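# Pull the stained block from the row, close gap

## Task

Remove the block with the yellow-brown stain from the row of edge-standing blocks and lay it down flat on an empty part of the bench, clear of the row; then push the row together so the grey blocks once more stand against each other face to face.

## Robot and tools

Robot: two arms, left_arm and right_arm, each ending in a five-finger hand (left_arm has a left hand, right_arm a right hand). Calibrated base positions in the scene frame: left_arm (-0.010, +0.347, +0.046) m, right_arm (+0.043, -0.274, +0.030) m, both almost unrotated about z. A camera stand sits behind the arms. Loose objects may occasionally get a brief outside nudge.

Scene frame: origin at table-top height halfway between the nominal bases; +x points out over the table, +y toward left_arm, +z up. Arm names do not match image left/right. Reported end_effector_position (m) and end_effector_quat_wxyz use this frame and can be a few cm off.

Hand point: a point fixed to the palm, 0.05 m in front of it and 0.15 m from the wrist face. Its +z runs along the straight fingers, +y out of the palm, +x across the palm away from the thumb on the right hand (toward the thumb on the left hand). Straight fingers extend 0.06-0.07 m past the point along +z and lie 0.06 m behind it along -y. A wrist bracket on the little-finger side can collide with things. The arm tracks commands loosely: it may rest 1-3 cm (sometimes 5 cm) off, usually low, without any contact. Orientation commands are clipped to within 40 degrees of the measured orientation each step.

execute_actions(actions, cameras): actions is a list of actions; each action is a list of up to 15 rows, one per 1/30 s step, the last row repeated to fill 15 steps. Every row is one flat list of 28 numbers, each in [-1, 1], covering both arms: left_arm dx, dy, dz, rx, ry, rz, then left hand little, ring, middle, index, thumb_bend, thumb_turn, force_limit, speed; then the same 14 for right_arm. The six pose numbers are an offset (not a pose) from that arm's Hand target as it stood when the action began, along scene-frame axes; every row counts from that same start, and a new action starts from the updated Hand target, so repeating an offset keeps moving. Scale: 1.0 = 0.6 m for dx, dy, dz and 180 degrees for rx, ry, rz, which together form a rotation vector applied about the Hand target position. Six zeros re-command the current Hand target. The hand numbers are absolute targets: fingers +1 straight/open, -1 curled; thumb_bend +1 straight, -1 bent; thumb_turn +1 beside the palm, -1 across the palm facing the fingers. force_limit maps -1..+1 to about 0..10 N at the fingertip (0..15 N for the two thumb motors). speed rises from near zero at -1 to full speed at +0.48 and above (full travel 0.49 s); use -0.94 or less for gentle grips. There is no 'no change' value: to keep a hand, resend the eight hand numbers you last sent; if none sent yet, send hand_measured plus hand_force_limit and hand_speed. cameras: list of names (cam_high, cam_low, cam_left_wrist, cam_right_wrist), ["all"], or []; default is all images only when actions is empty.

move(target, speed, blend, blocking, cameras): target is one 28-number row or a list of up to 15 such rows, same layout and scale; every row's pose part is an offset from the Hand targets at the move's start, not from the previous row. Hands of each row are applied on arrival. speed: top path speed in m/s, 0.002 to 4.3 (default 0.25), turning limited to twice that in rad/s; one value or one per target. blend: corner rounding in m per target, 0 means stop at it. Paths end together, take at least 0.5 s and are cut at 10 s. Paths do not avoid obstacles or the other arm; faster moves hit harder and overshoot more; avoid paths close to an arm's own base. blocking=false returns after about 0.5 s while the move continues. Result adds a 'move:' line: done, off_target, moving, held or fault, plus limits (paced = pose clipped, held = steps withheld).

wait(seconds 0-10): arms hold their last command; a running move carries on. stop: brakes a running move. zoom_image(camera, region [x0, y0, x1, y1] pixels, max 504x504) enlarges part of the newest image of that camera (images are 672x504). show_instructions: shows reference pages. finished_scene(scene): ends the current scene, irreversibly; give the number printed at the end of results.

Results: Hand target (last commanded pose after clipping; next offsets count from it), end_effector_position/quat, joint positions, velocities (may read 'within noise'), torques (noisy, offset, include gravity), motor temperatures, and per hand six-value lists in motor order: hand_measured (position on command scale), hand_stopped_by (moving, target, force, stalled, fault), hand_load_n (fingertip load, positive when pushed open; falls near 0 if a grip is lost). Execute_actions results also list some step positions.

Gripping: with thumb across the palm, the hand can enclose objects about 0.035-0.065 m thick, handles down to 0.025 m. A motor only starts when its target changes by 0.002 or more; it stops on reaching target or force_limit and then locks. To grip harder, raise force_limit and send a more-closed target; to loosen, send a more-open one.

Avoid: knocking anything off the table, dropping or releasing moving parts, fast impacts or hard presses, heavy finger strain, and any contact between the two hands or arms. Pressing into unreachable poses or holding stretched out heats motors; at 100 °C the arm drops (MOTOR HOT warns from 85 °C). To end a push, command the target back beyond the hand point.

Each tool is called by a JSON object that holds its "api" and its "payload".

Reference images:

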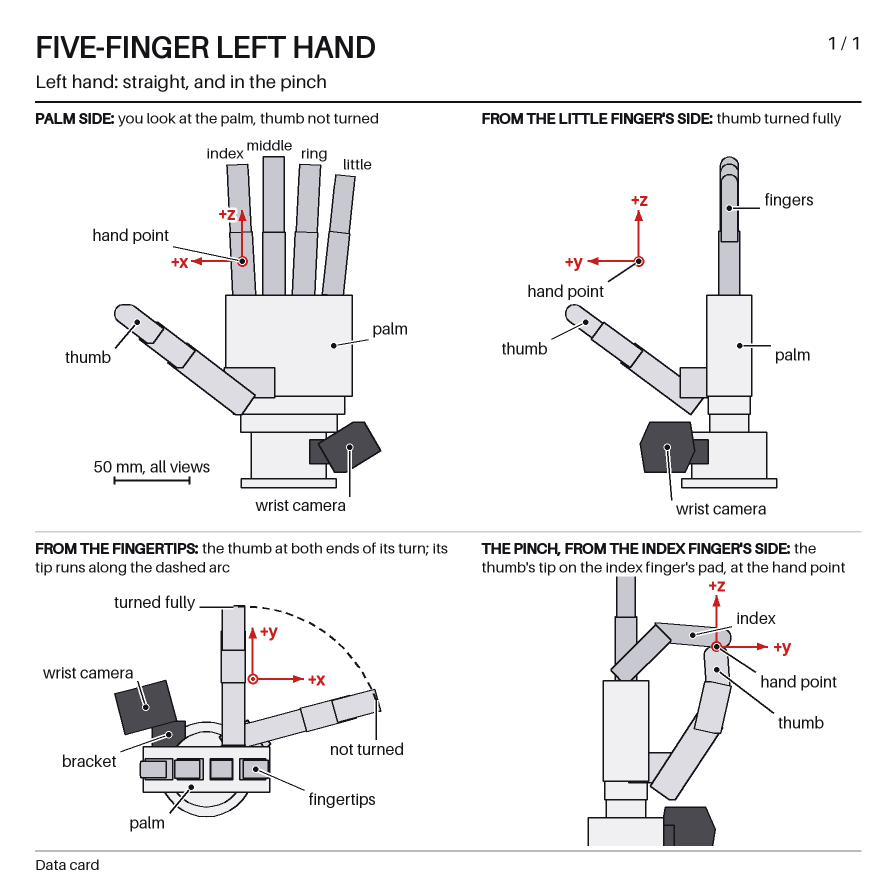

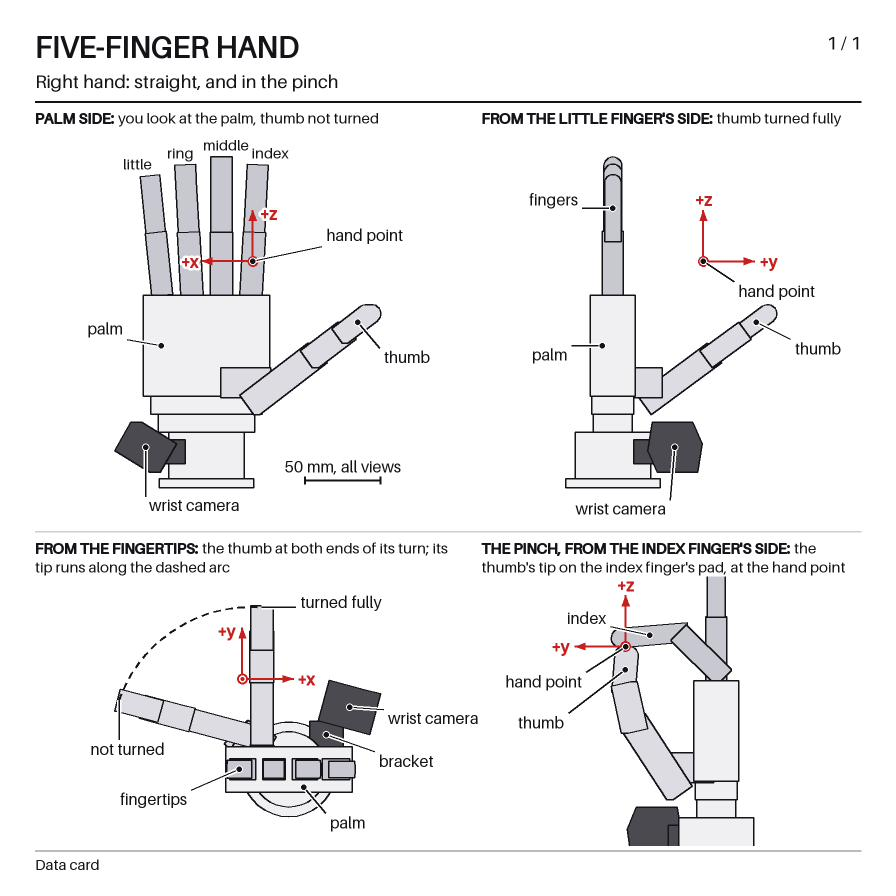

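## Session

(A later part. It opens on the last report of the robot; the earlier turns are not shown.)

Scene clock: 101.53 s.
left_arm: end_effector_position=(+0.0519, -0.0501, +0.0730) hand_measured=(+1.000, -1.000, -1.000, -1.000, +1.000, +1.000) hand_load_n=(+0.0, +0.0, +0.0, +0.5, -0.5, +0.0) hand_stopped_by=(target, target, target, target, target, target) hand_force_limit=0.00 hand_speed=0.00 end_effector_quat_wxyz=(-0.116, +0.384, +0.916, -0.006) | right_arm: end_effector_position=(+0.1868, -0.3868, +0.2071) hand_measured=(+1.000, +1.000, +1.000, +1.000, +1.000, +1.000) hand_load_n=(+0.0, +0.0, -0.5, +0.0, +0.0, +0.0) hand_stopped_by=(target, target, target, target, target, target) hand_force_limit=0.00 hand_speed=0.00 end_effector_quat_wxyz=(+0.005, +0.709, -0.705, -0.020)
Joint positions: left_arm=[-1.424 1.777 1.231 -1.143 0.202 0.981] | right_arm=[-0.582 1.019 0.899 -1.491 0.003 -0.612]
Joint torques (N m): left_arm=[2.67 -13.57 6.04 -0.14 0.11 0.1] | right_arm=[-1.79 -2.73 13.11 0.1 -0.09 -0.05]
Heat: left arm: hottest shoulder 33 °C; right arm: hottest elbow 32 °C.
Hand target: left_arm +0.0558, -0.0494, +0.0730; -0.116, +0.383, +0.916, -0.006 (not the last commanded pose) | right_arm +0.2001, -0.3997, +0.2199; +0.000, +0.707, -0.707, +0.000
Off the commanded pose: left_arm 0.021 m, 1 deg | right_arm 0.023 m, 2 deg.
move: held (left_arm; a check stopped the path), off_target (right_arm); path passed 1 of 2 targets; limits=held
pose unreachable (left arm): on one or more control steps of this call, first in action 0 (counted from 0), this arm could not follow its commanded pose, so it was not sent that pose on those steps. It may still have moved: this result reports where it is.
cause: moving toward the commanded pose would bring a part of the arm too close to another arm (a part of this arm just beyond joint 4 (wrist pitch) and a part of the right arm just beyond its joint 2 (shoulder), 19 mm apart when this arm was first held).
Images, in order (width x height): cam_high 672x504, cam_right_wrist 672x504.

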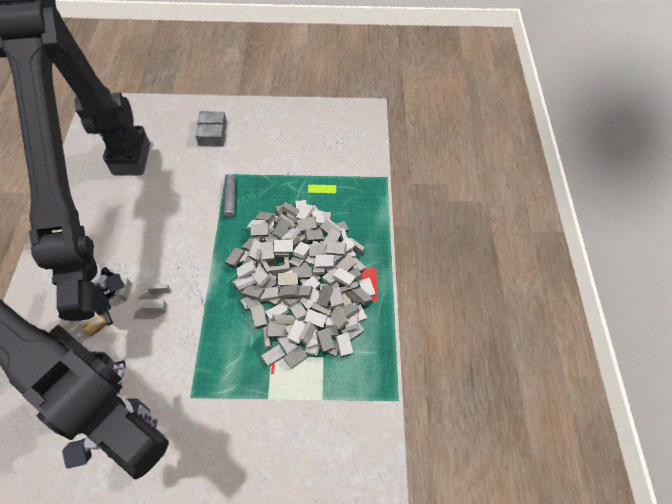

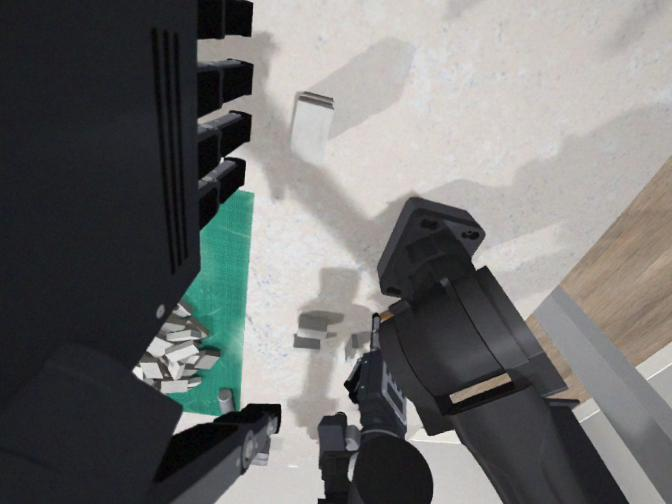

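{"api": "move", "payload": {"target": [[0.01,0.007,0.1,0,0,0,1,-1,-1,-1,1,1,0,0,0.05,-0.01,0.03,0,0,0,1,1,1,1,1,1,0,0],[0.0287,0.159,0.0467,-0.0275,-0.0628,0.2549,1,-1,-1,-1,1,1,0,0,0.167,-0.033,0.1,0,0,0,1,1,1,1,1,1,0,0]], "speed": 0.2, "blend": [0.02,0], "cameras": ["cam_high","cam_right_wrist","cam_left_wrist"]}}

{"api": "zoom_image", "payload": {"camera": "cam_high", "region": [70, 255, 190, 345]}}

{"api": "zoom_image", "payload": {"camera": "cam_right_wrist", "region": [290, 280, 430, 385]}}

Scene clock: 112.73 s.
left_arm: end_effector_position=(+0.0713, +0.0463, +0.0981) hand_measured=(+1.000, -1.000, -1.000, -1.000, +1.000, +1.000) hand_load_n=(+0.0, +0.0, +0.0, +0.0, +0.0, +0.0) hand_stopped_by=(target, target, target, target, target, target) hand_force_limit=0.00 hand_speed=0.00 end_effector_quat_wxyz=(-0.004, +0.010, +0.999, -0.043) | right_arm: end_effector_position=(+0.2853, -0.4169, +0.2677) hand_measured=(+1.000, +1.000, +1.000, +1.000, +1.000, +1.000) hand_load_n=(+0.0, +0.0, +0.0, +0.0, +0.0, +0.0) hand_stopped_by=(target, target, target, target, target, target) hand_force_limit=0.00 hand_speed=0.00 end_effector_quat_wxyz=(+0.004, +0.706, -0.708, -0.012)
Joint positions: left_arm=[-1.279 1.404 0.881 -0.969 0.036 0.337] | right_arm=[-0.495 1.269 1.248 -1.576 0.001 -0.516]
Joint torques (N m): left_arm=[2.67 -9.99 5.87 0.35 -0.1 -0.04] | right_arm=[0.5 -6.07 13.19 -0.35 -0.08 0.16]
Heat: left arm: hottest shoulder 33 °C; right arm: hottest elbow 32 °C.
Hand target: left_arm +0.0730, +0.0459, +0.1010; +0.000, -0.001, +0.999, -0.052 | right_arm +0.3002, -0.4195, +0.2799; +0.000, +0.707, -0.707, +0.000
Off the commanded pose: left_arm 0.003 m, 2 deg | right_arm 0.020 m, 2 deg.
move: off_target (right_arm)
Images, in order (width x height): cam_high 672x504, cam_left_wrist 672x504, cam_right_wrist 672x504.

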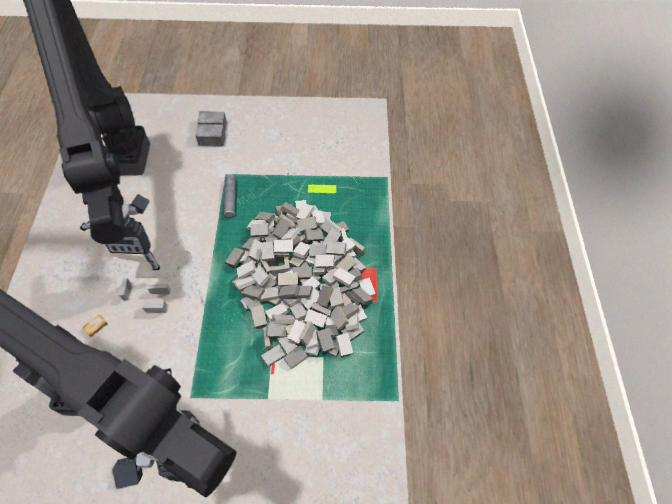

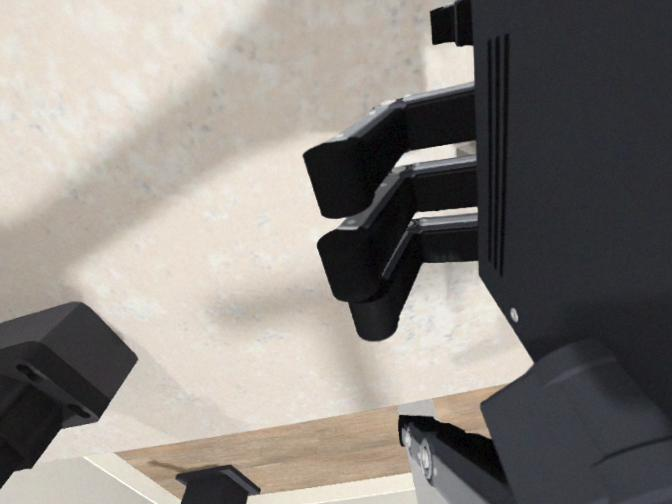

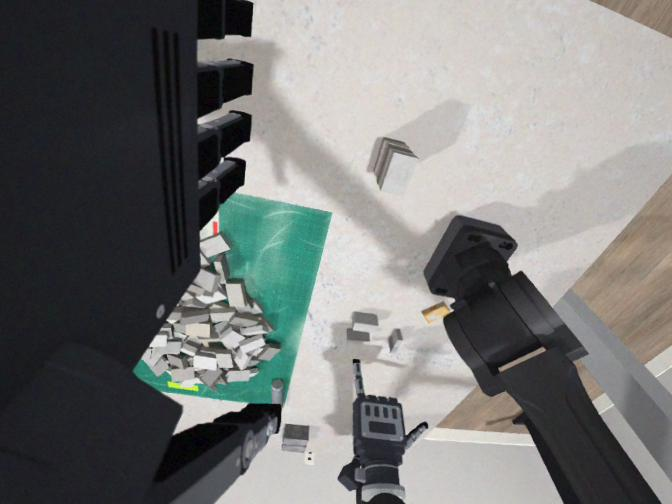

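Scaled by 4.200 from the camera's 672x504 image, which has a finer 960x720 frame.

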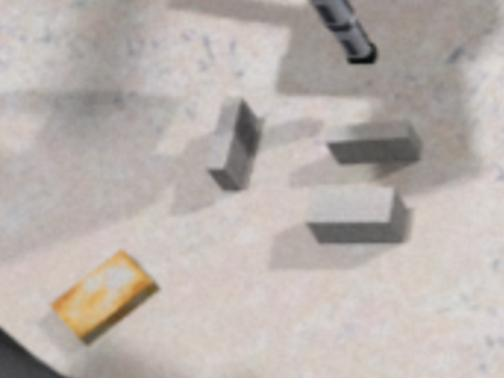

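Scaled by 3.600 from the camera's 672x504 image, which has a finer 960x720 frame.

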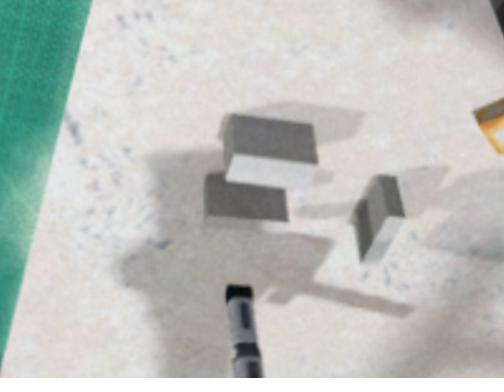

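{"api": "move", "payload": {"target": [0.009,0,-0.078,0,0,0,1,-1,-1,-1,1,1,0,0,0,0,0,0,0,0,1,1,1,1,1,1,0,0], "speed": 0.1}}

Scene clock: 114.80 s.
left_arm: end_effector_position=(+0.0763, +0.0434, +0.0619) hand_measured=(+1.000, -1.000, -1.000, -1.000, +1.000, +1.000) hand_load_n=(+0.0, +0.0, +0.0, +0.0, -0.5, +0.0) hand_stopped_by=(target, target, target, target, target, target) hand_force_limit=0.00 hand_speed=0.00 end_effector_quat_wxyz=(+0.002, +0.004, +0.998, -0.059) | right_arm: end_effector_position=(+0.2853, -0.4169, +0.2677) hand_measured=(+1.000, +1.000, +1.000, +1.000, +1.000, +1.000) hand_load_n=(+0.0, +0.0, +0.0, +0.0, +0.0, +0.0) hand_stopped_by=(target, target, target, target, target, target) hand_force_limit=0.00 hand_speed=0.00 end_effector_quat_wxyz=(+0.004, +0.706, -0.708, -0.012)
Joint positions: left_arm=[-1.267 1.448 0.817 -0.827 0.036 0.337] | right_arm=[-0.495 1.269 1.248 -1.576 0.001 -0.516]
Joint torques (N m): left_arm=[3.14 -6.95 5.81 0.58 -0.06 0.09] | right_arm=[0.32 -5.36 13.11 -0.42 -0.06 0.16]
Heat: left arm: hottest shoulder 33 °C; right arm: hottest elbow 32 °C.
Hand target: left_arm +0.0784, +0.0459, +0.0542; +0.000, -0.001, +0.999, -0.052 | right_arm +0.3002, -0.4195, +0.2799; +0.000, +0.707, -0.707, +0.000
Off the commanded pose: left_arm 0.008 m, 1 deg | right_arm 0.019 m, 1 deg.
move: off_target (right_arm)

{"api": "move", "payload": {"target": [[0,0,-0.011,0,0,0,1,-1,-1,-1,1,1,0,0,0,0,0,0,0,0,1,1,1,1,1,1,0,0],[0.006,-0.08,-0.011,0,0,0,1,-1,-1,-1,1,1,0,0,0,0,0,0,0,0,1,1,1,1,1,1,0,0]], "speed": 0.06, "cameras": ["cam_high","cam_right_wrist"]}}

{"api": "zoom_image", "payload": {"camera": "cam_high", "region": [110, 265, 180, 317]}}

{"api": "zoom_image", "payload": {"camera": "cam_right_wrist", "region": [320, 300, 420, 375]}}

Scene clock: 117.90 s.
left_arm: end_effector_position=(+0.0748, +0.0338, +0.0595) hand_measured=(+0.998, -1.000, -1.000, -1.000, +1.000, +1.000) hand_load_n=(-14.0, +0.5, +0.0, +0.0, +0.0, +0.0) hand_stopped_by=(target, target, target, target, target, target) hand_force_limit=0.00 hand_speed=0.00 end_effector_quat_wxyz=(-0.003, -0.014, +0.999, -0.032) | right_arm: end_effector_position=(+0.2853, -0.4169, +0.2677) hand_measured=(+1.000, +1.000, +1.000, +1.000, +1.000, +1.000) hand_load_n=(+0.0, +0.0, +0.0, +0.0, +0.0, +0.0) hand_stopped_by=(target, target, target, target, target, target) hand_force_limit=0.00 hand_speed=0.00 end_effector_quat_wxyz=(+0.004, +0.706, -0.708, -0.012)
Joint positions: left_arm=[-1.278 1.513 0.874 -0.873 0.025 0.291] | right_arm=[-0.495 1.269 1.248 -1.576 0.001 -0.516]
Joint torques (N m): left_arm=[0.79 -3.66 10.09 1.98 0.24 0.18] | right_arm=[0.67 -5.71 13.14 -0.34 -0.08 0.19]
Heat: left arm: hottest shoulder 33 °C; right arm: hottest elbow 31 °C.
Hand target: left_arm +0.0820, -0.0022, +0.0476; +0.000, -0.001, +0.999, -0.052 | right_arm +0.3002, -0.4195, +0.2799; +0.000, +0.707, -0.707, +0.000
Off the commanded pose: left_arm 0.038 m, 3 deg | right_arm 0.019 m, 1 deg.
move: off_target (left_arm, right_arm)
Images, in order (width x height): cam_high 672x504, cam_right_wrist 672x504.

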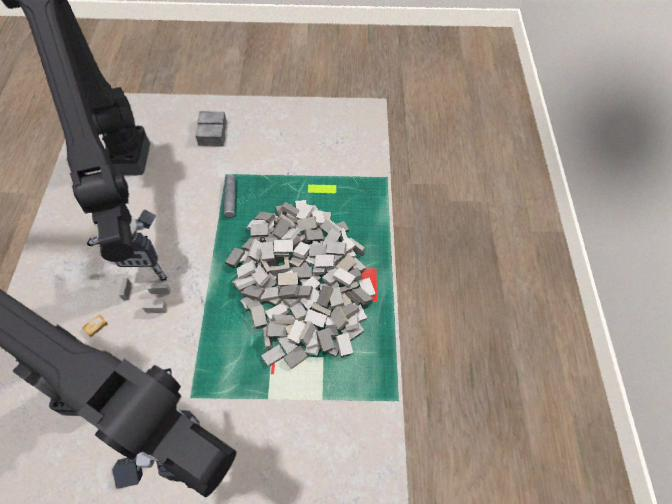

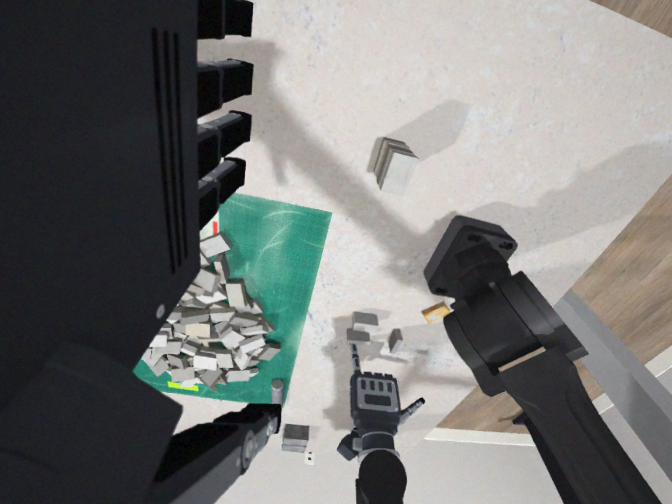

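Scaled by 7.200 from the camera's 672x504 image, which has a finer 960x720 frame.

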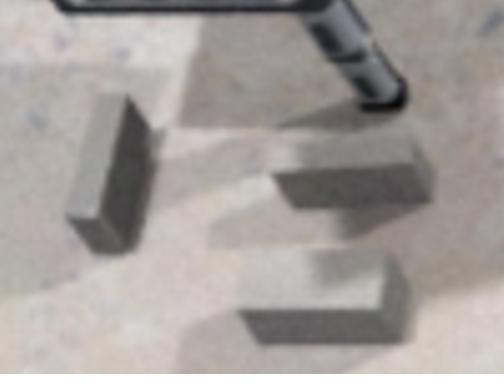

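Scaled by 5.040 from the camera's 672x504 image, which has a finer 960x720 frame.

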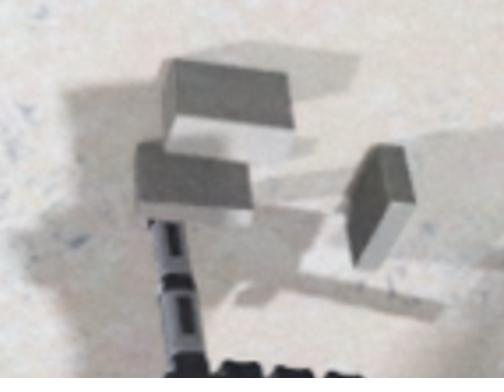

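{"api": "move", "payload": {"target": [-0.012,0.052,0.027,0,0,0,1,-1,-1,-1,1,1,0,0,0,0,0,0,0,0,1,1,1,1,1,1,0,0], "speed": 0.1}}

Scene clock: 119.23 s.
left_arm: end_effector_position=(+0.0759, +0.0293, +0.0608) hand_measured=(+1.000, -1.000, -1.000, -1.000, +1.000, +1.000) hand_load_n=(+0.0, +0.0, +0.0, +0.0, +0.0, -0.5) hand_stopped_by=(target, target, target, target, target, target) hand_force_limit=0.00 hand_speed=0.00 end_effector_quat_wxyz=(-0.002, -0.010, +0.999, -0.042) | right_arm: end_effector_position=(+0.2853, -0.4169, +0.2677) hand_measured=(+1.000, +1.000, +1.000, +1.000, +1.000, +1.000) hand_load_n=(+0.0, +0.0, +0.0, +0.0, -0.5, +0.0) hand_stopped_by=(target, target, target, target, target, target) hand_force_limit=0.00 hand_speed=0.00 end_effector_quat_wxyz=(+0.004, +0.706, -0.708, -0.012)
Joint positions: left_arm=[-1.278 1.507 0.874 -0.859 0.03 0.299] | right_arm=[-0.495 1.269 1.248 -1.576 0.001 -0.516]
Joint torques (N m): left_arm=[1.73 -9.93 5.34 0.53 0.1 0.19] | right_arm=[0.09 -6.01 13.27 -0.25 -0.05 0.19]
Heat: left arm: hottest shoulder 33 °C; right arm: hottest elbow 31 °C.
Hand target: left_arm +0.0748, +0.0291, +0.0638; +0.000, +0.000, +0.999, -0.052 | right_arm +0.3002, -0.4195, +0.2799; +0.000, +0.707, -0.707, +0.000
Off the commanded pose: left_arm 0.003 m, 2 deg | right_arm 0.019 m, 1 deg.
move: off_target (right_arm)

{"api": "move", "payload": {"target": [0.008,-0.055,0.002,0,0,0,1,-1,-1,-1,1,1,0,0,0,0,0,0,0,0,1,1,1,1,1,1,0,0], "speed": 0.06, "cameras": ["cam_high","cam_right_wrist"]}}

{"api": "zoom_image", "payload": {"camera": "cam_high", "region": [110, 265, 180, 317]}}

{"api": "zoom_image", "payload": {"camera": "cam_right_wrist", "region": [320, 300, 420, 375]}}

Scene clock: 120.97 s.
left_arm: end_effector_position=(+0.0776, +0.0134, +0.0615) hand_measured=(+1.000, -1.000, -1.000, -1.000, +1.000, +1.000) hand_load_n=(+0.0, +0.0, +0.0, +0.0, +0.0, +0.0) hand_stopped_by=(target, target, target, target, target, target) hand_force_limit=0.00 hand_speed=0.00 end_effector_quat_wxyz=(-0.001, -0.005, +0.999, -0.046) | right_arm: end_effector_position=(+0.2853, -0.4169, +0.2677) hand_measured=(+1.000, +1.000, +1.000, +1.000, +1.000, +1.000) hand_load_n=(+0.0, +0.0, +0.0, +0.0, +0.0, +0.0) hand_stopped_by=(target, target, target, target, target, target) hand_force_limit=0.00 hand_speed=0.00 end_effector_quat_wxyz=(+0.004, +0.706, -0.708, -0.012)
Joint positions: left_arm=[-1.288 1.537 0.913 -0.859 0.03 0.299] | right_arm=[-0.495 1.269 1.248 -1.576 0.001 -0.516]
Joint torques (N m): left_arm=[1.44 -7.36 9.25 -0.02 0.04 0.1] | right_arm=[0.67 -5.6 13.09 -0.38 -0.08 0.2]
Heat: left arm: hottest shoulder 33 °C; right arm: hottest elbow 31 °C.
Hand target: left_arm +0.0797, -0.0039, +0.0651; +0.000, -0.001, +0.999, -0.052 | right_arm +0.3002, -0.4195, +0.2799; +0.000, +0.707, -0.707, +0.000
Off the commanded pose: left_arm 0.018 m, 1 deg | right_arm 0.019 m, 1 deg.
move: off_target (left_arm, right_arm)
Images, in order (width x height): cam_high 672x504, cam_right_wrist 672x504.

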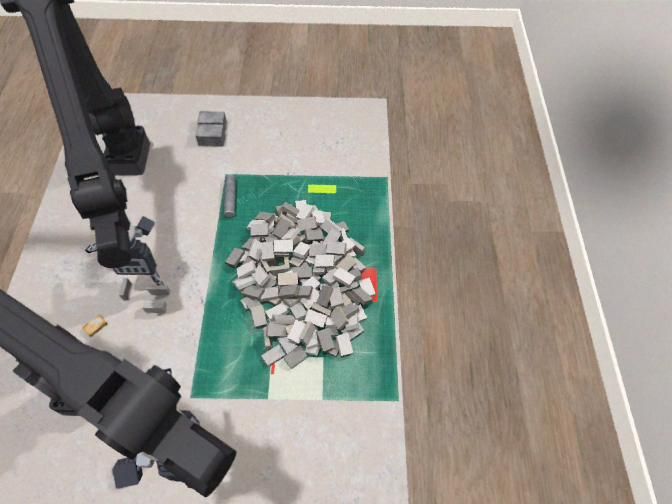

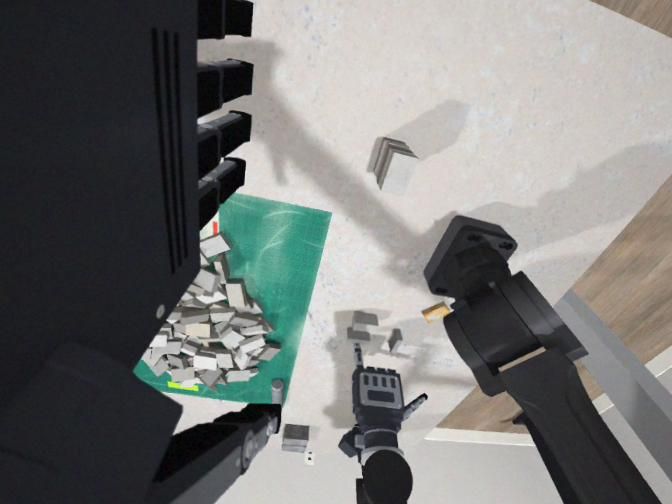

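Scaled by 7.200 from the camera's 672x504 image, which has a finer 960x720 frame.

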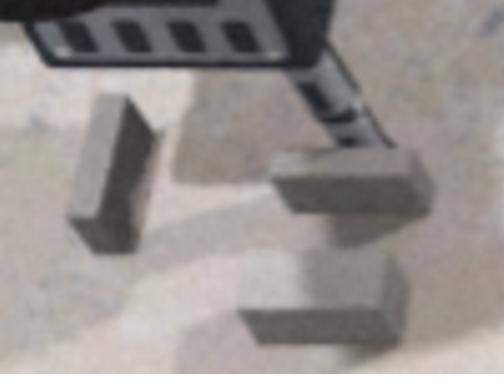

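Scaled by 5.040 from the camera's 672x504 image, which has a finer 960x720 frame.

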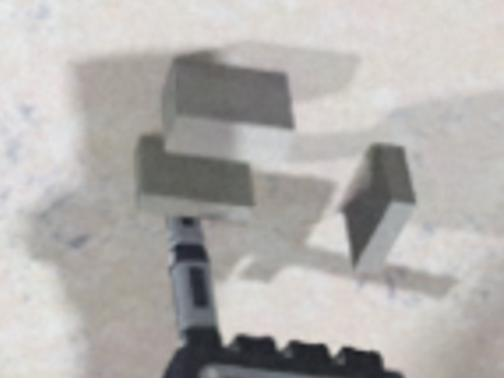

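{"api": "move", "payload": {"target": [[-0.015,-0.002,0,0,0,0,1,-1,-1,-1,1,1,0,0,0,0,0,0,0,0,1,1,1,1,1,1,0,0],[-0.009,-0.028,0.001,0,0,0,1,-1,-1,-1,1,1,0,0,0,0,0,0,0,0,1,1,1,1,1,1,0,0]], "speed": 0.06, "cameras": ["cam_high","cam_right_wrist"]}}

{"api": "zoom_image", "payload": {"camera": "cam_high", "region": [110, 265, 180, 317]}}

{"api": "zoom_image", "payload": {"camera": "cam_right_wrist", "region": [320, 300, 420, 375]}}

Scene clock: 123.20 s.
left_arm: end_effector_position=(+0.0731, -0.0029, +0.0619) hand_measured=(+1.000, -1.000, -1.000, -1.000, +1.000, +1.000) hand_load_n=(+0.0, +0.0, +0.0, +0.5, -0.5, +0.0) hand_stopped_by=(target, target, target, target, target, target) hand_force_limit=0.00 hand_speed=0.00 end_effector_quat_wxyz=(-0.002, +0.001, +0.999, -0.047) | right_arm: end_effector_position=(+0.2853, -0.4169, +0.2677) hand_measured=(+1.000, +1.000, +1.000, +1.000, +1.000, +1.000) hand_load_n=(+0.0, +0.0, +0.0, +0.0, +0.0, +0.0) hand_stopped_by=(target, target, target, target, target, target) hand_force_limit=0.00 hand_speed=0.00 end_effector_quat_wxyz=(+0.004, +0.706, -0.708, -0.012)
Joint positions: left_arm=[-1.312 1.57 0.954 -0.866 0.029 0.288] | right_arm=[-0.495 1.269 1.248 -1.576 0.001 -0.516]
Joint torques (N m): left_arm=[1.2 -8.06 9.25 -0.31 -0.07 -0.03] | right_arm=[-0.32 -6.01 13.31 -0.36 -0.05 0.18]
Heat: left arm: hottest shoulder 33 °C; right arm: hottest elbow 31 °C.
Hand target: left_arm +0.0743, -0.0208, +0.0656; +0.000, -0.001, +0.999, -0.052 | right_arm +0.3002, -0.4195, +0.2799; +0.000, +0.707, -0.707, +0.000
Off the commanded pose: left_arm 0.018 m, 1 deg | right_arm 0.019 m, 1 deg.
move: off_target (left_arm, right_arm)
Images, in order (width x height): cam_high 672x504, cam_right_wrist 672x504.

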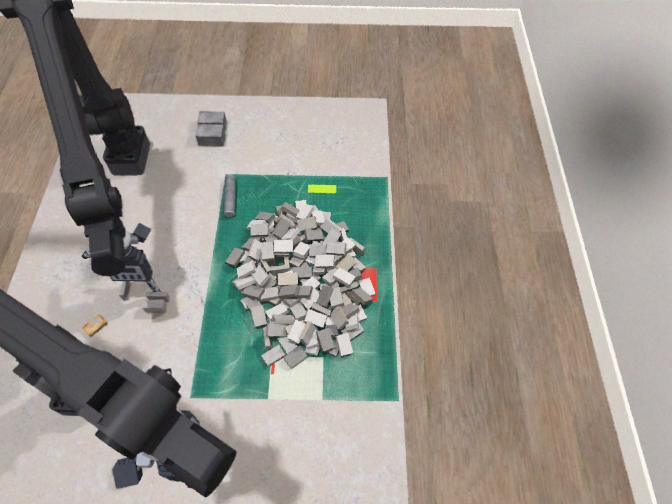

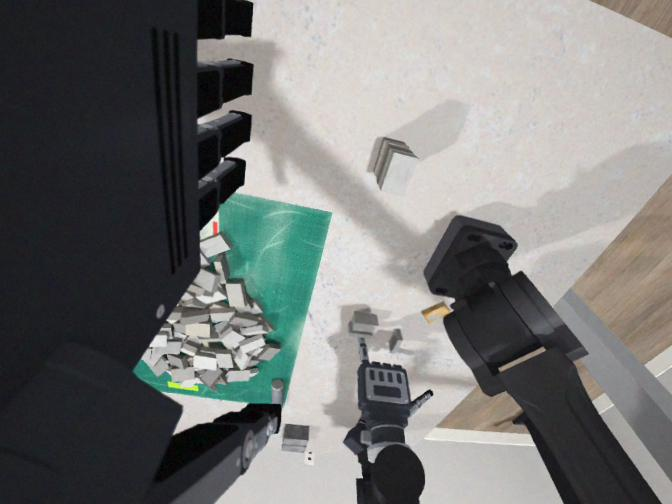

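Scaled by 7.200 from the camera's 672x504 image, which has a finer 960x720 frame.

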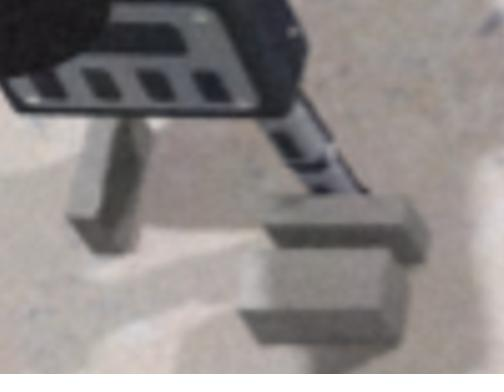

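Scaled by 5.040 from the camera's 672x504 image, which has a finer 960x720 frame.

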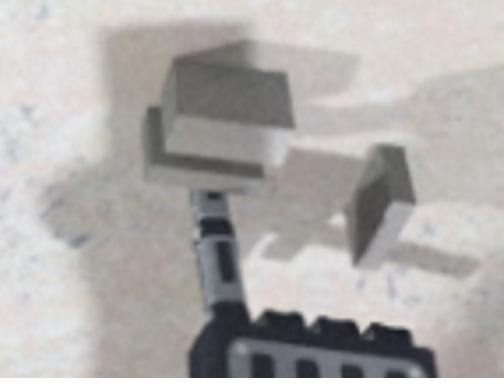

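{"api": "move", "payload": {"target": [0.0025,-0.012,0,0,0,0,1,-1,-1,-1,1,1,0,0,0,0,0,0,0,0,1,1,1,1,1,1,0,0], "speed": 0.05, "cameras": ["cam_high","cam_right_wrist"]}}

{"api": "zoom_image", "payload": {"camera": "cam_high", "region": [110, 265, 180, 317]}}

{"api": "zoom_image", "payload": {"camera": "cam_right_wrist", "region": [320, 300, 420, 375]}}

Scene clock: 124.80 s.
left_arm: end_effector_position=(+0.0747, -0.0097, +0.0623) hand_measured=(+1.000, -1.000, -1.000, -1.000, +1.000, +1.000) hand_load_n=(-0.5, +0.0, +0.0, +0.0, +0.0, +0.0) hand_stopped_by=(target, target, target, target, target, target) hand_force_limit=0.00 hand_speed=0.00 end_effector_quat_wxyz=(-0.002, +0.001, +0.999, -0.047) | right_arm: end_effector_position=(+0.2853, -0.4169, +0.2677) hand_measured=(+1.000, +1.000, +1.000, +1.000, +1.000, +1.000) hand_load_n=(-0.5, +0.0, +0.0, +0.0, -0.5, +0.0) hand_stopped_by=(target, target, target, target, target, target) hand_force_limit=0.00 hand_speed=0.00 end_effector_quat_wxyz=(+0.004, +0.706, -0.708, -0.012)
Joint positions: left_arm=[-1.313 1.586 0.975 -0.871 0.029 0.287] | right_arm=[-0.495 1.269 1.248 -1.576 0.001 -0.516]
Joint torques (N m): left_arm=[1.67 -8.64 9.47 -0.21 -0.05 0] | right_arm=[1.08 -5.66 13.14 -0.31 -0.06 0.18]
Heat: left arm: hottest shoulder 33 °C; right arm: hottest elbow 31 °C.
Hand target: left_arm +0.0759, -0.0280, +0.0656; +0.000, -0.001, +0.999, -0.052 | right_arm +0.3002, -0.4195, +0.2799; +0.000, +0.707, -0.707, +0.000
Off the commanded pose: left_arm 0.019 m, 1 deg | right_arm 0.019 m, 1 deg.
move: off_target (left_arm, right_arm)
Images, in order (width x height): cam_high 672x504, cam_right_wrist 672x504.

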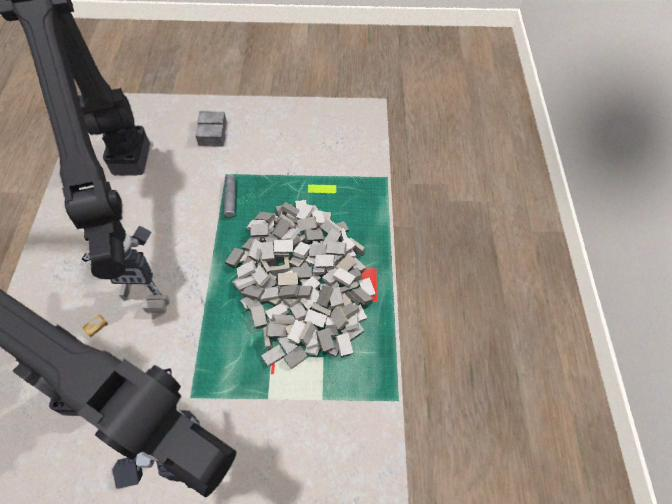

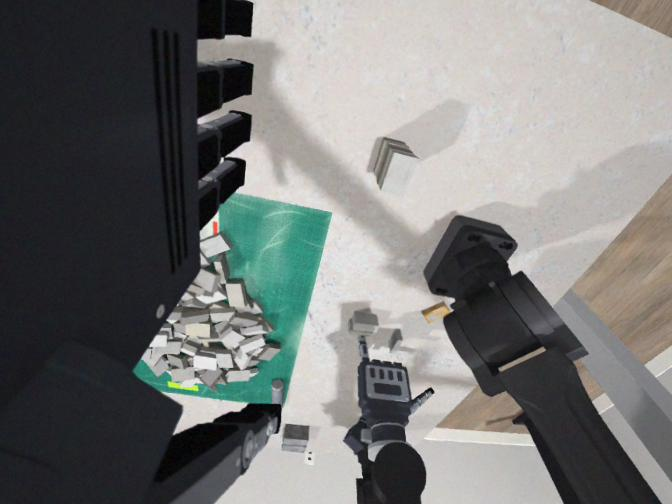

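Scaled by 7.200 from the camera's 672x504 image, which has a finer 960x720 frame.

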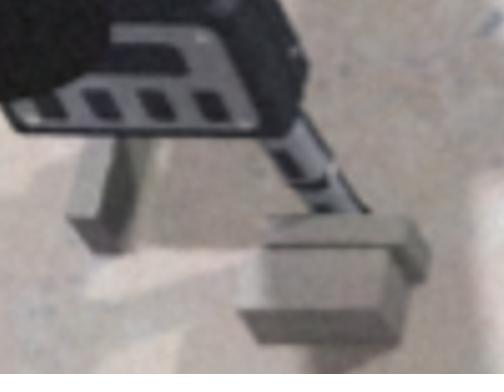

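Scaled by 5.040 from the camera's 672x504 image, which has a finer 960x720 frame.

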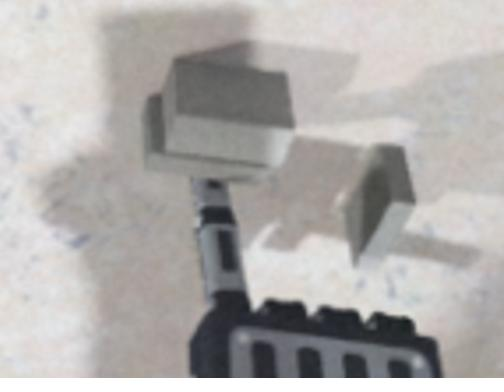

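{"api": "move", "payload": {"target": [[0,0.025,0.083,0,0,0,1,-1,-1,-1,1,1,0,0,0,0,0,0,0,0,1,1,1,1,1,1,0,0],[-0.158,0.092,0.075,0,0,0,1,-1,-1,-1,1,1,0,0,0,0,0,0,0,0,1,1,1,1,1,1,0,0],[-0.158,0.092,-0.0093,0,0,0,1,-1,-1,-1,1,1,0,0,0,0,0,0,0,0,1,1,1,1,1,1,0,0]], "speed": 0.12, "blend": [0.01,0.01,0], "cameras": ["cam_high","cam_right_wrist"]}}

{"api": "zoom_image", "payload": {"camera": "cam_high", "region": [100, 260, 180, 320]}}

{"api": "zoom_image", "payload": {"camera": "cam_right_wrist", "region": [340, 300, 440, 375]}}

Scene clock: 128.73 s.
left_arm: end_effector_position=(-0.0162, +0.0258, +0.0681) hand_measured=(+1.000, -1.000, -1.000, -1.000, +1.000, +1.000) hand_load_n=(+0.0, +0.0, +0.0, +0.0, +0.0, +0.0) hand_stopped_by=(target, target, target, target, target, target) hand_force_limit=0.00 hand_speed=0.00 end_effector_quat_wxyz=(+0.000, +0.003, +0.998, -0.060) | right_arm: end_effector_position=(+0.2853, -0.4169, +0.2677) hand_measured=(+1.000, +1.000, +1.000, +1.000, +1.000, +1.000) hand_load_n=(-0.5, +0.0, +0.0, +0.0, -0.5, +0.0) hand_stopped_by=(target, target, target, target, target, target) hand_force_limit=0.00 hand_speed=0.00 end_effector_quat_wxyz=(+0.004, +0.706, -0.708, -0.012)
Joint positions: left_arm=[-1.528 1.432 0.821 -0.839 0.008 0.076] | right_arm=[-0.495 1.269 1.248 -1.576 0.001 -0.516]
Joint torques (N m): left_arm=[1.79 -6.77 5.78 0.66 -0.11 -0.05] | right_arm=[0.62 -5.54 13.2 -0.21 -0.09 0.18]
Heat: left arm: hottest shoulder 33 °C; right arm: hottest elbow 31 °C.
Hand target: left_arm -0.0191, +0.0273, +0.0601; +0.000, -0.001, +0.999, -0.052 | right_arm +0.3002, -0.4195, +0.2799; +0.000, +0.707, -0.707, +0.000
Off the commanded pose: left_arm 0.009 m, 1 deg | right_arm 0.019 m, 1 deg.
move: off_target (right_arm)
Images, in order (width x height): cam_high 672x504, cam_right_wrist 672x504.

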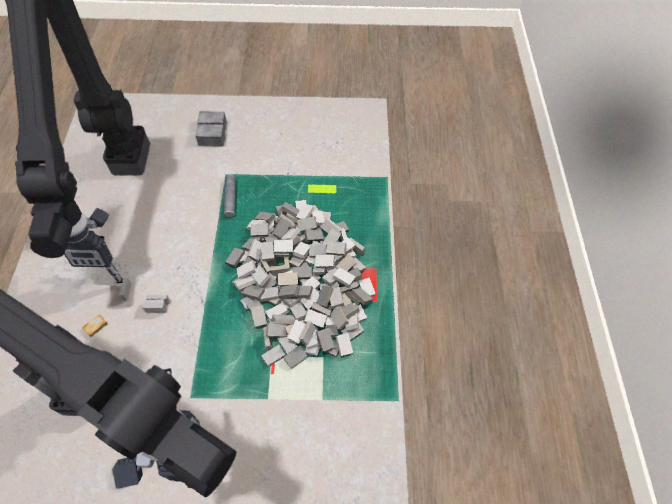

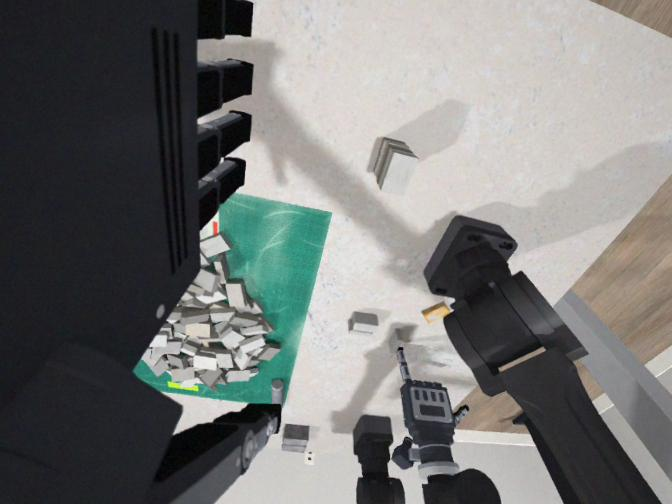

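Scaled by 6.300 from the camera's 672x504 image, which has a finer 960x720 frame.

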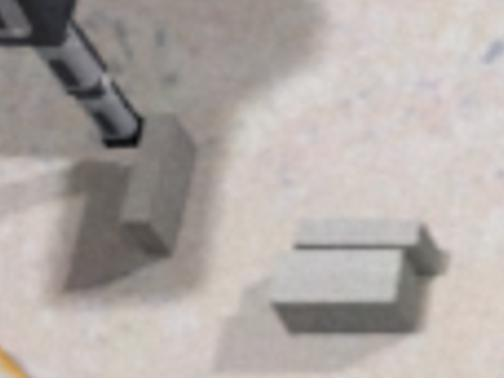

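Scaled by 5.040 from the camera's 672x504 image, which has a finer 960x720 frame.

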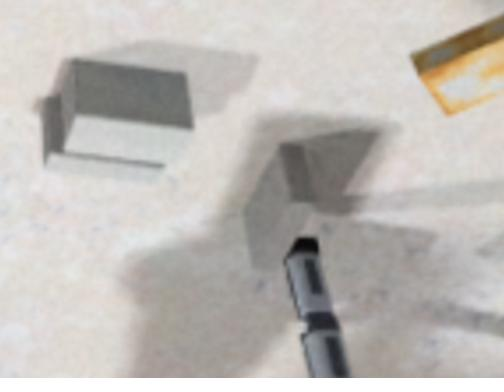

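{"api": "move", "payload": {"target": [[0,-0.023,-0.006,0,0,0,1,-1,-1,-1,1,1,0,0,0,0,0,0,0,0,1,1,1,1,1,1,0,0],[0.039,-0.0275,-0.006,0,0,0,1,-1,-1,-1,1,1,0,0,0,0,0,0,0,0,1,1,1,1,1,1,0,0]], "speed": 0.06, "cameras": ["cam_high","cam_right_wrist"]}}

{"api": "zoom_image", "payload": {"camera": "cam_high", "region": [100, 260, 180, 320]}}

{"api": "zoom_image", "payload": {"camera": "cam_right_wrist", "region": [340, 300, 440, 375]}}

Scene clock: 131.57 s.
left_arm: end_effector_position=(-0.0044, +0.0259, +0.0579) hand_measured=(+1.000, -1.000, -1.000, -1.000, +1.000, +1.000) hand_load_n=(-0.5, +0.0, +0.0, -0.5, +0.0, +0.0) hand_stopped_by=(target, target, target, target, target, target) hand_force_limit=0.00 hand_speed=0.00 end_effector_quat_wxyz=(-0.005, -0.002, +0.999, -0.048) | right_arm: end_effector_position=(+0.2853, -0.4169, +0.2677) hand_measured=(+1.000, +1.000, +1.000, +1.000, +1.000, +1.000) hand_load_n=(+0.0, +0.0, +0.0, +0.0, +0.0, +0.5) hand_stopped_by=(target, target, target, target, target, target) hand_force_limit=0.00 hand_speed=0.00 end_effector_quat_wxyz=(+0.004, +0.706, -0.708, -0.012)
Joint positions: left_arm=[-1.49 1.472 0.826 -0.831 0.02 0.104] | right_arm=[-0.495 1.269 1.248 -1.576 0.001 -0.516]
Joint torques (N m): left_arm=[2.78 -5.89 8.34 0.32 -0.31 0.26] | right_arm=[0.85 -6.01 13.2 -0.29 -0.05 0.2]
Heat: left arm: hottest shoulder 33 °C; right arm: hottest elbow 31 °C.
Hand target: left_arm +0.0044, +0.0107, +0.0564; +0.000, -0.001, +0.999, -0.052 | right_arm +0.3002, -0.4195, +0.2799; +0.000, +0.707, -0.707, +0.000
Off the commanded pose: left_arm 0.017 m, 1 deg | right_arm 0.019 m, 1 deg.
move: off_target (left_arm, right_arm)
Images, in order (width x height): cam_high 672x504, cam_right_wrist 672x504.

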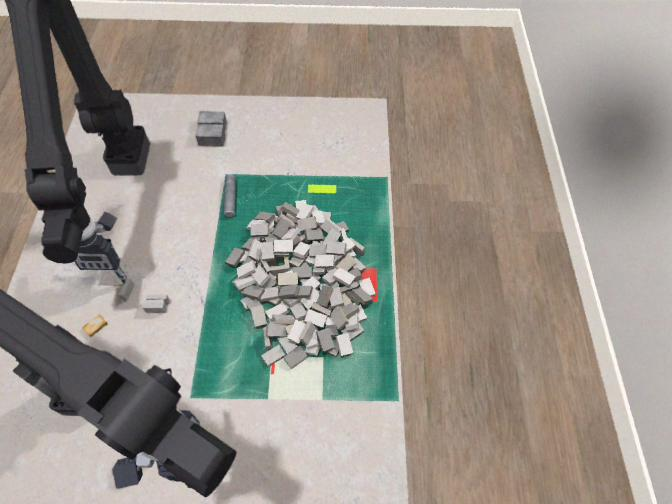

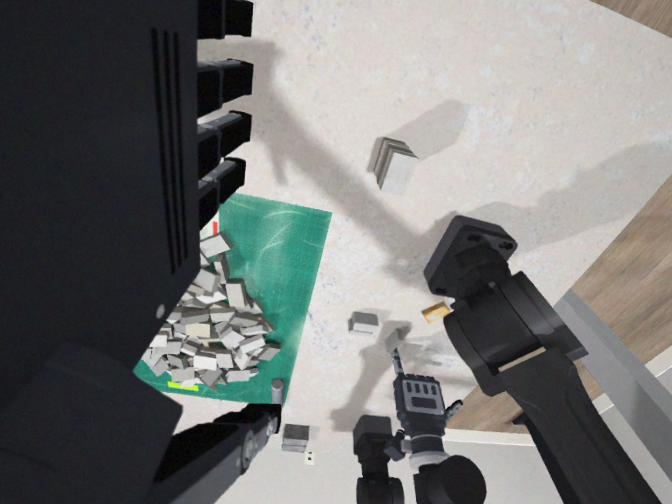

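Scaled by 6.300 from the camera's 672x504 image, which has a finer 960x720 frame.

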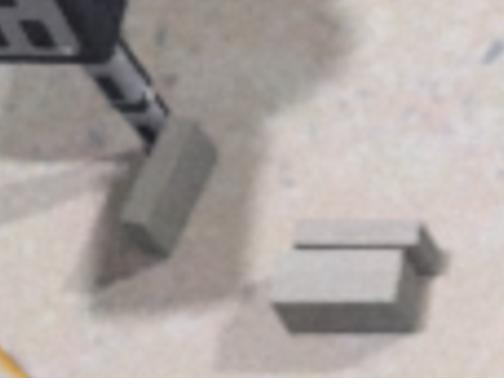

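Scaled by 5.040 from the camera's 672x504 image, which has a finer 960x720 frame.

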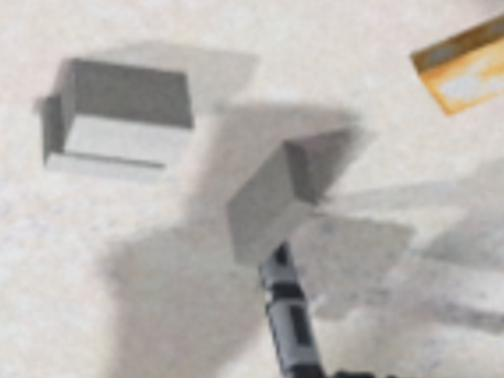

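{"api": "move", "payload": {"target": [[0.01,0,0.012,0,0,0,1,-1,-1,-1,1,1,0,0,0,0,0,0,0,0,1,1,1,1,1,1,0,0],[0.0275,-0.0045,0.012,0,0,0,1,-1,-1,-1,1,1,0,0,0,0,0,0,0,0,1,1,1,1,1,1,0,0],[0.041,-0.02,0.012,0,0,0,1,-1,-1,-1,1,1,0,0,0,0,0,0,0,0,1,1,1,1,1,1,0,0]], "speed": 0.05, "blend": [0.003,0.004,0], "cameras": ["cam_high","cam_right_wrist"]}}

{"api": "zoom_image", "payload": {"camera": "cam_high", "region": [100, 260, 180, 320]}}

{"api": "zoom_image", "payload": {"camera": "cam_right_wrist", "region": [340, 300, 440, 375]}}

Scene clock: 133.43 s.
left_arm: end_effector_position=(+0.0224, +0.0144, +0.0598) hand_measured=(+1.000, -1.000, -1.000, -1.000, +1.000, +1.000) hand_load_n=(+0.0, +0.0, +0.0, +0.5, +0.0, +0.0) hand_stopped_by=(target, target, target, target, target, target) hand_force_limit=0.00 hand_speed=0.00 end_effector_quat_wxyz=(-0.001, -0.004, +0.999, -0.047) | right_arm: end_effector_position=(+0.2853, -0.4169, +0.2677) hand_measured=(+1.000, +1.000, +1.000, +1.000, +1.000, +1.000) hand_load_n=(+0.0, +0.5, +0.0, +0.0, -0.5, +0.0) hand_stopped_by=(target, target, target, target, target, target) hand_force_limit=0.00 hand_speed=0.00 end_effector_quat_wxyz=(+0.004, +0.706, -0.708, -0.012)
Joint positions: left_arm=[-1.426 1.505 0.87 -0.843 0.018 0.163] | right_arm=[-0.495 1.269 1.248 -1.576 0.001 -0.516]
Joint torques (N m): left_arm=[2.2 -7 9.28 -0.09 0.01 0.23] | right_arm=[0.38 -5.36 13.09 -0.38 0 0.18]
Heat: left arm: hottest shoulder 33 °C; right arm: hottest elbow 31 °C.
Hand target: left_arm +0.0289, -0.0013, +0.0637; +0.000, -0.001, +0.999, -0.052 | right_arm +0.3002, -0.4195, +0.2799; +0.000, +0.707, -0.707, +0.000
Off the commanded pose: left_arm 0.017 m, 1 deg | right_arm 0.019 m, 1 deg.
move: off_target (left_arm, right_arm)
Images, in order (width x height): cam_high 672x504, cam_right_wrist 672x504.

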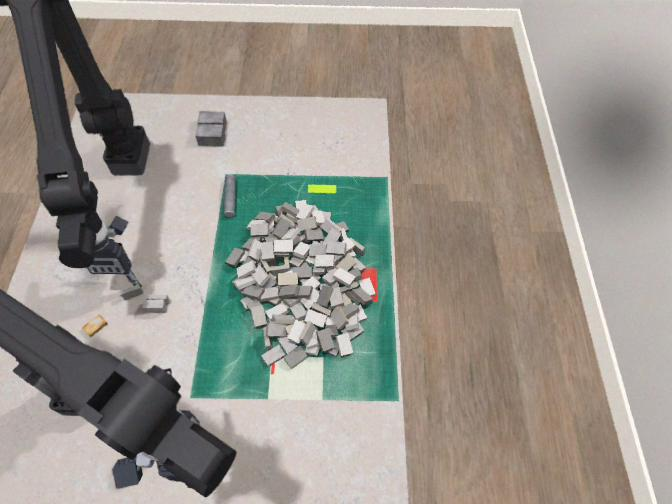

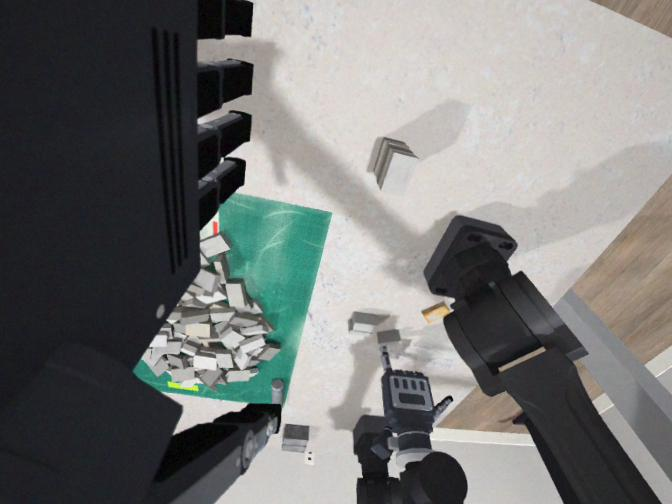

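Scaled by 6.300 from the camera's 672x504 image, which has a finer 960x720 frame.

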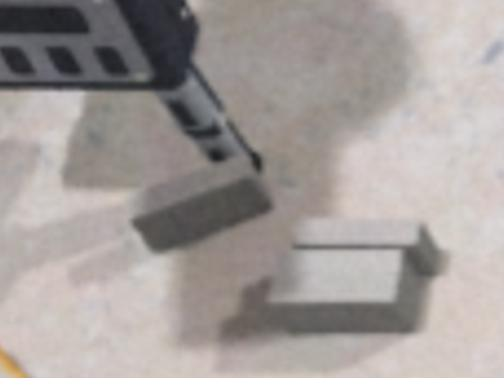

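Scaled by 5.040 from the camera's 672x504 image, which has a finer 960x720 frame.

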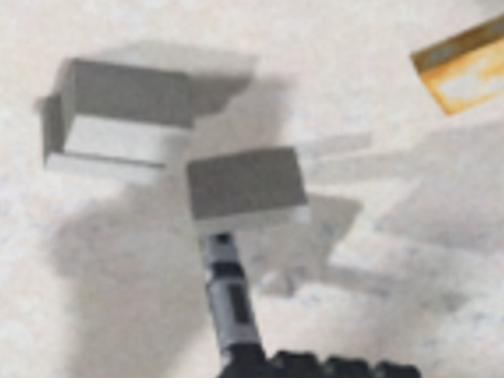

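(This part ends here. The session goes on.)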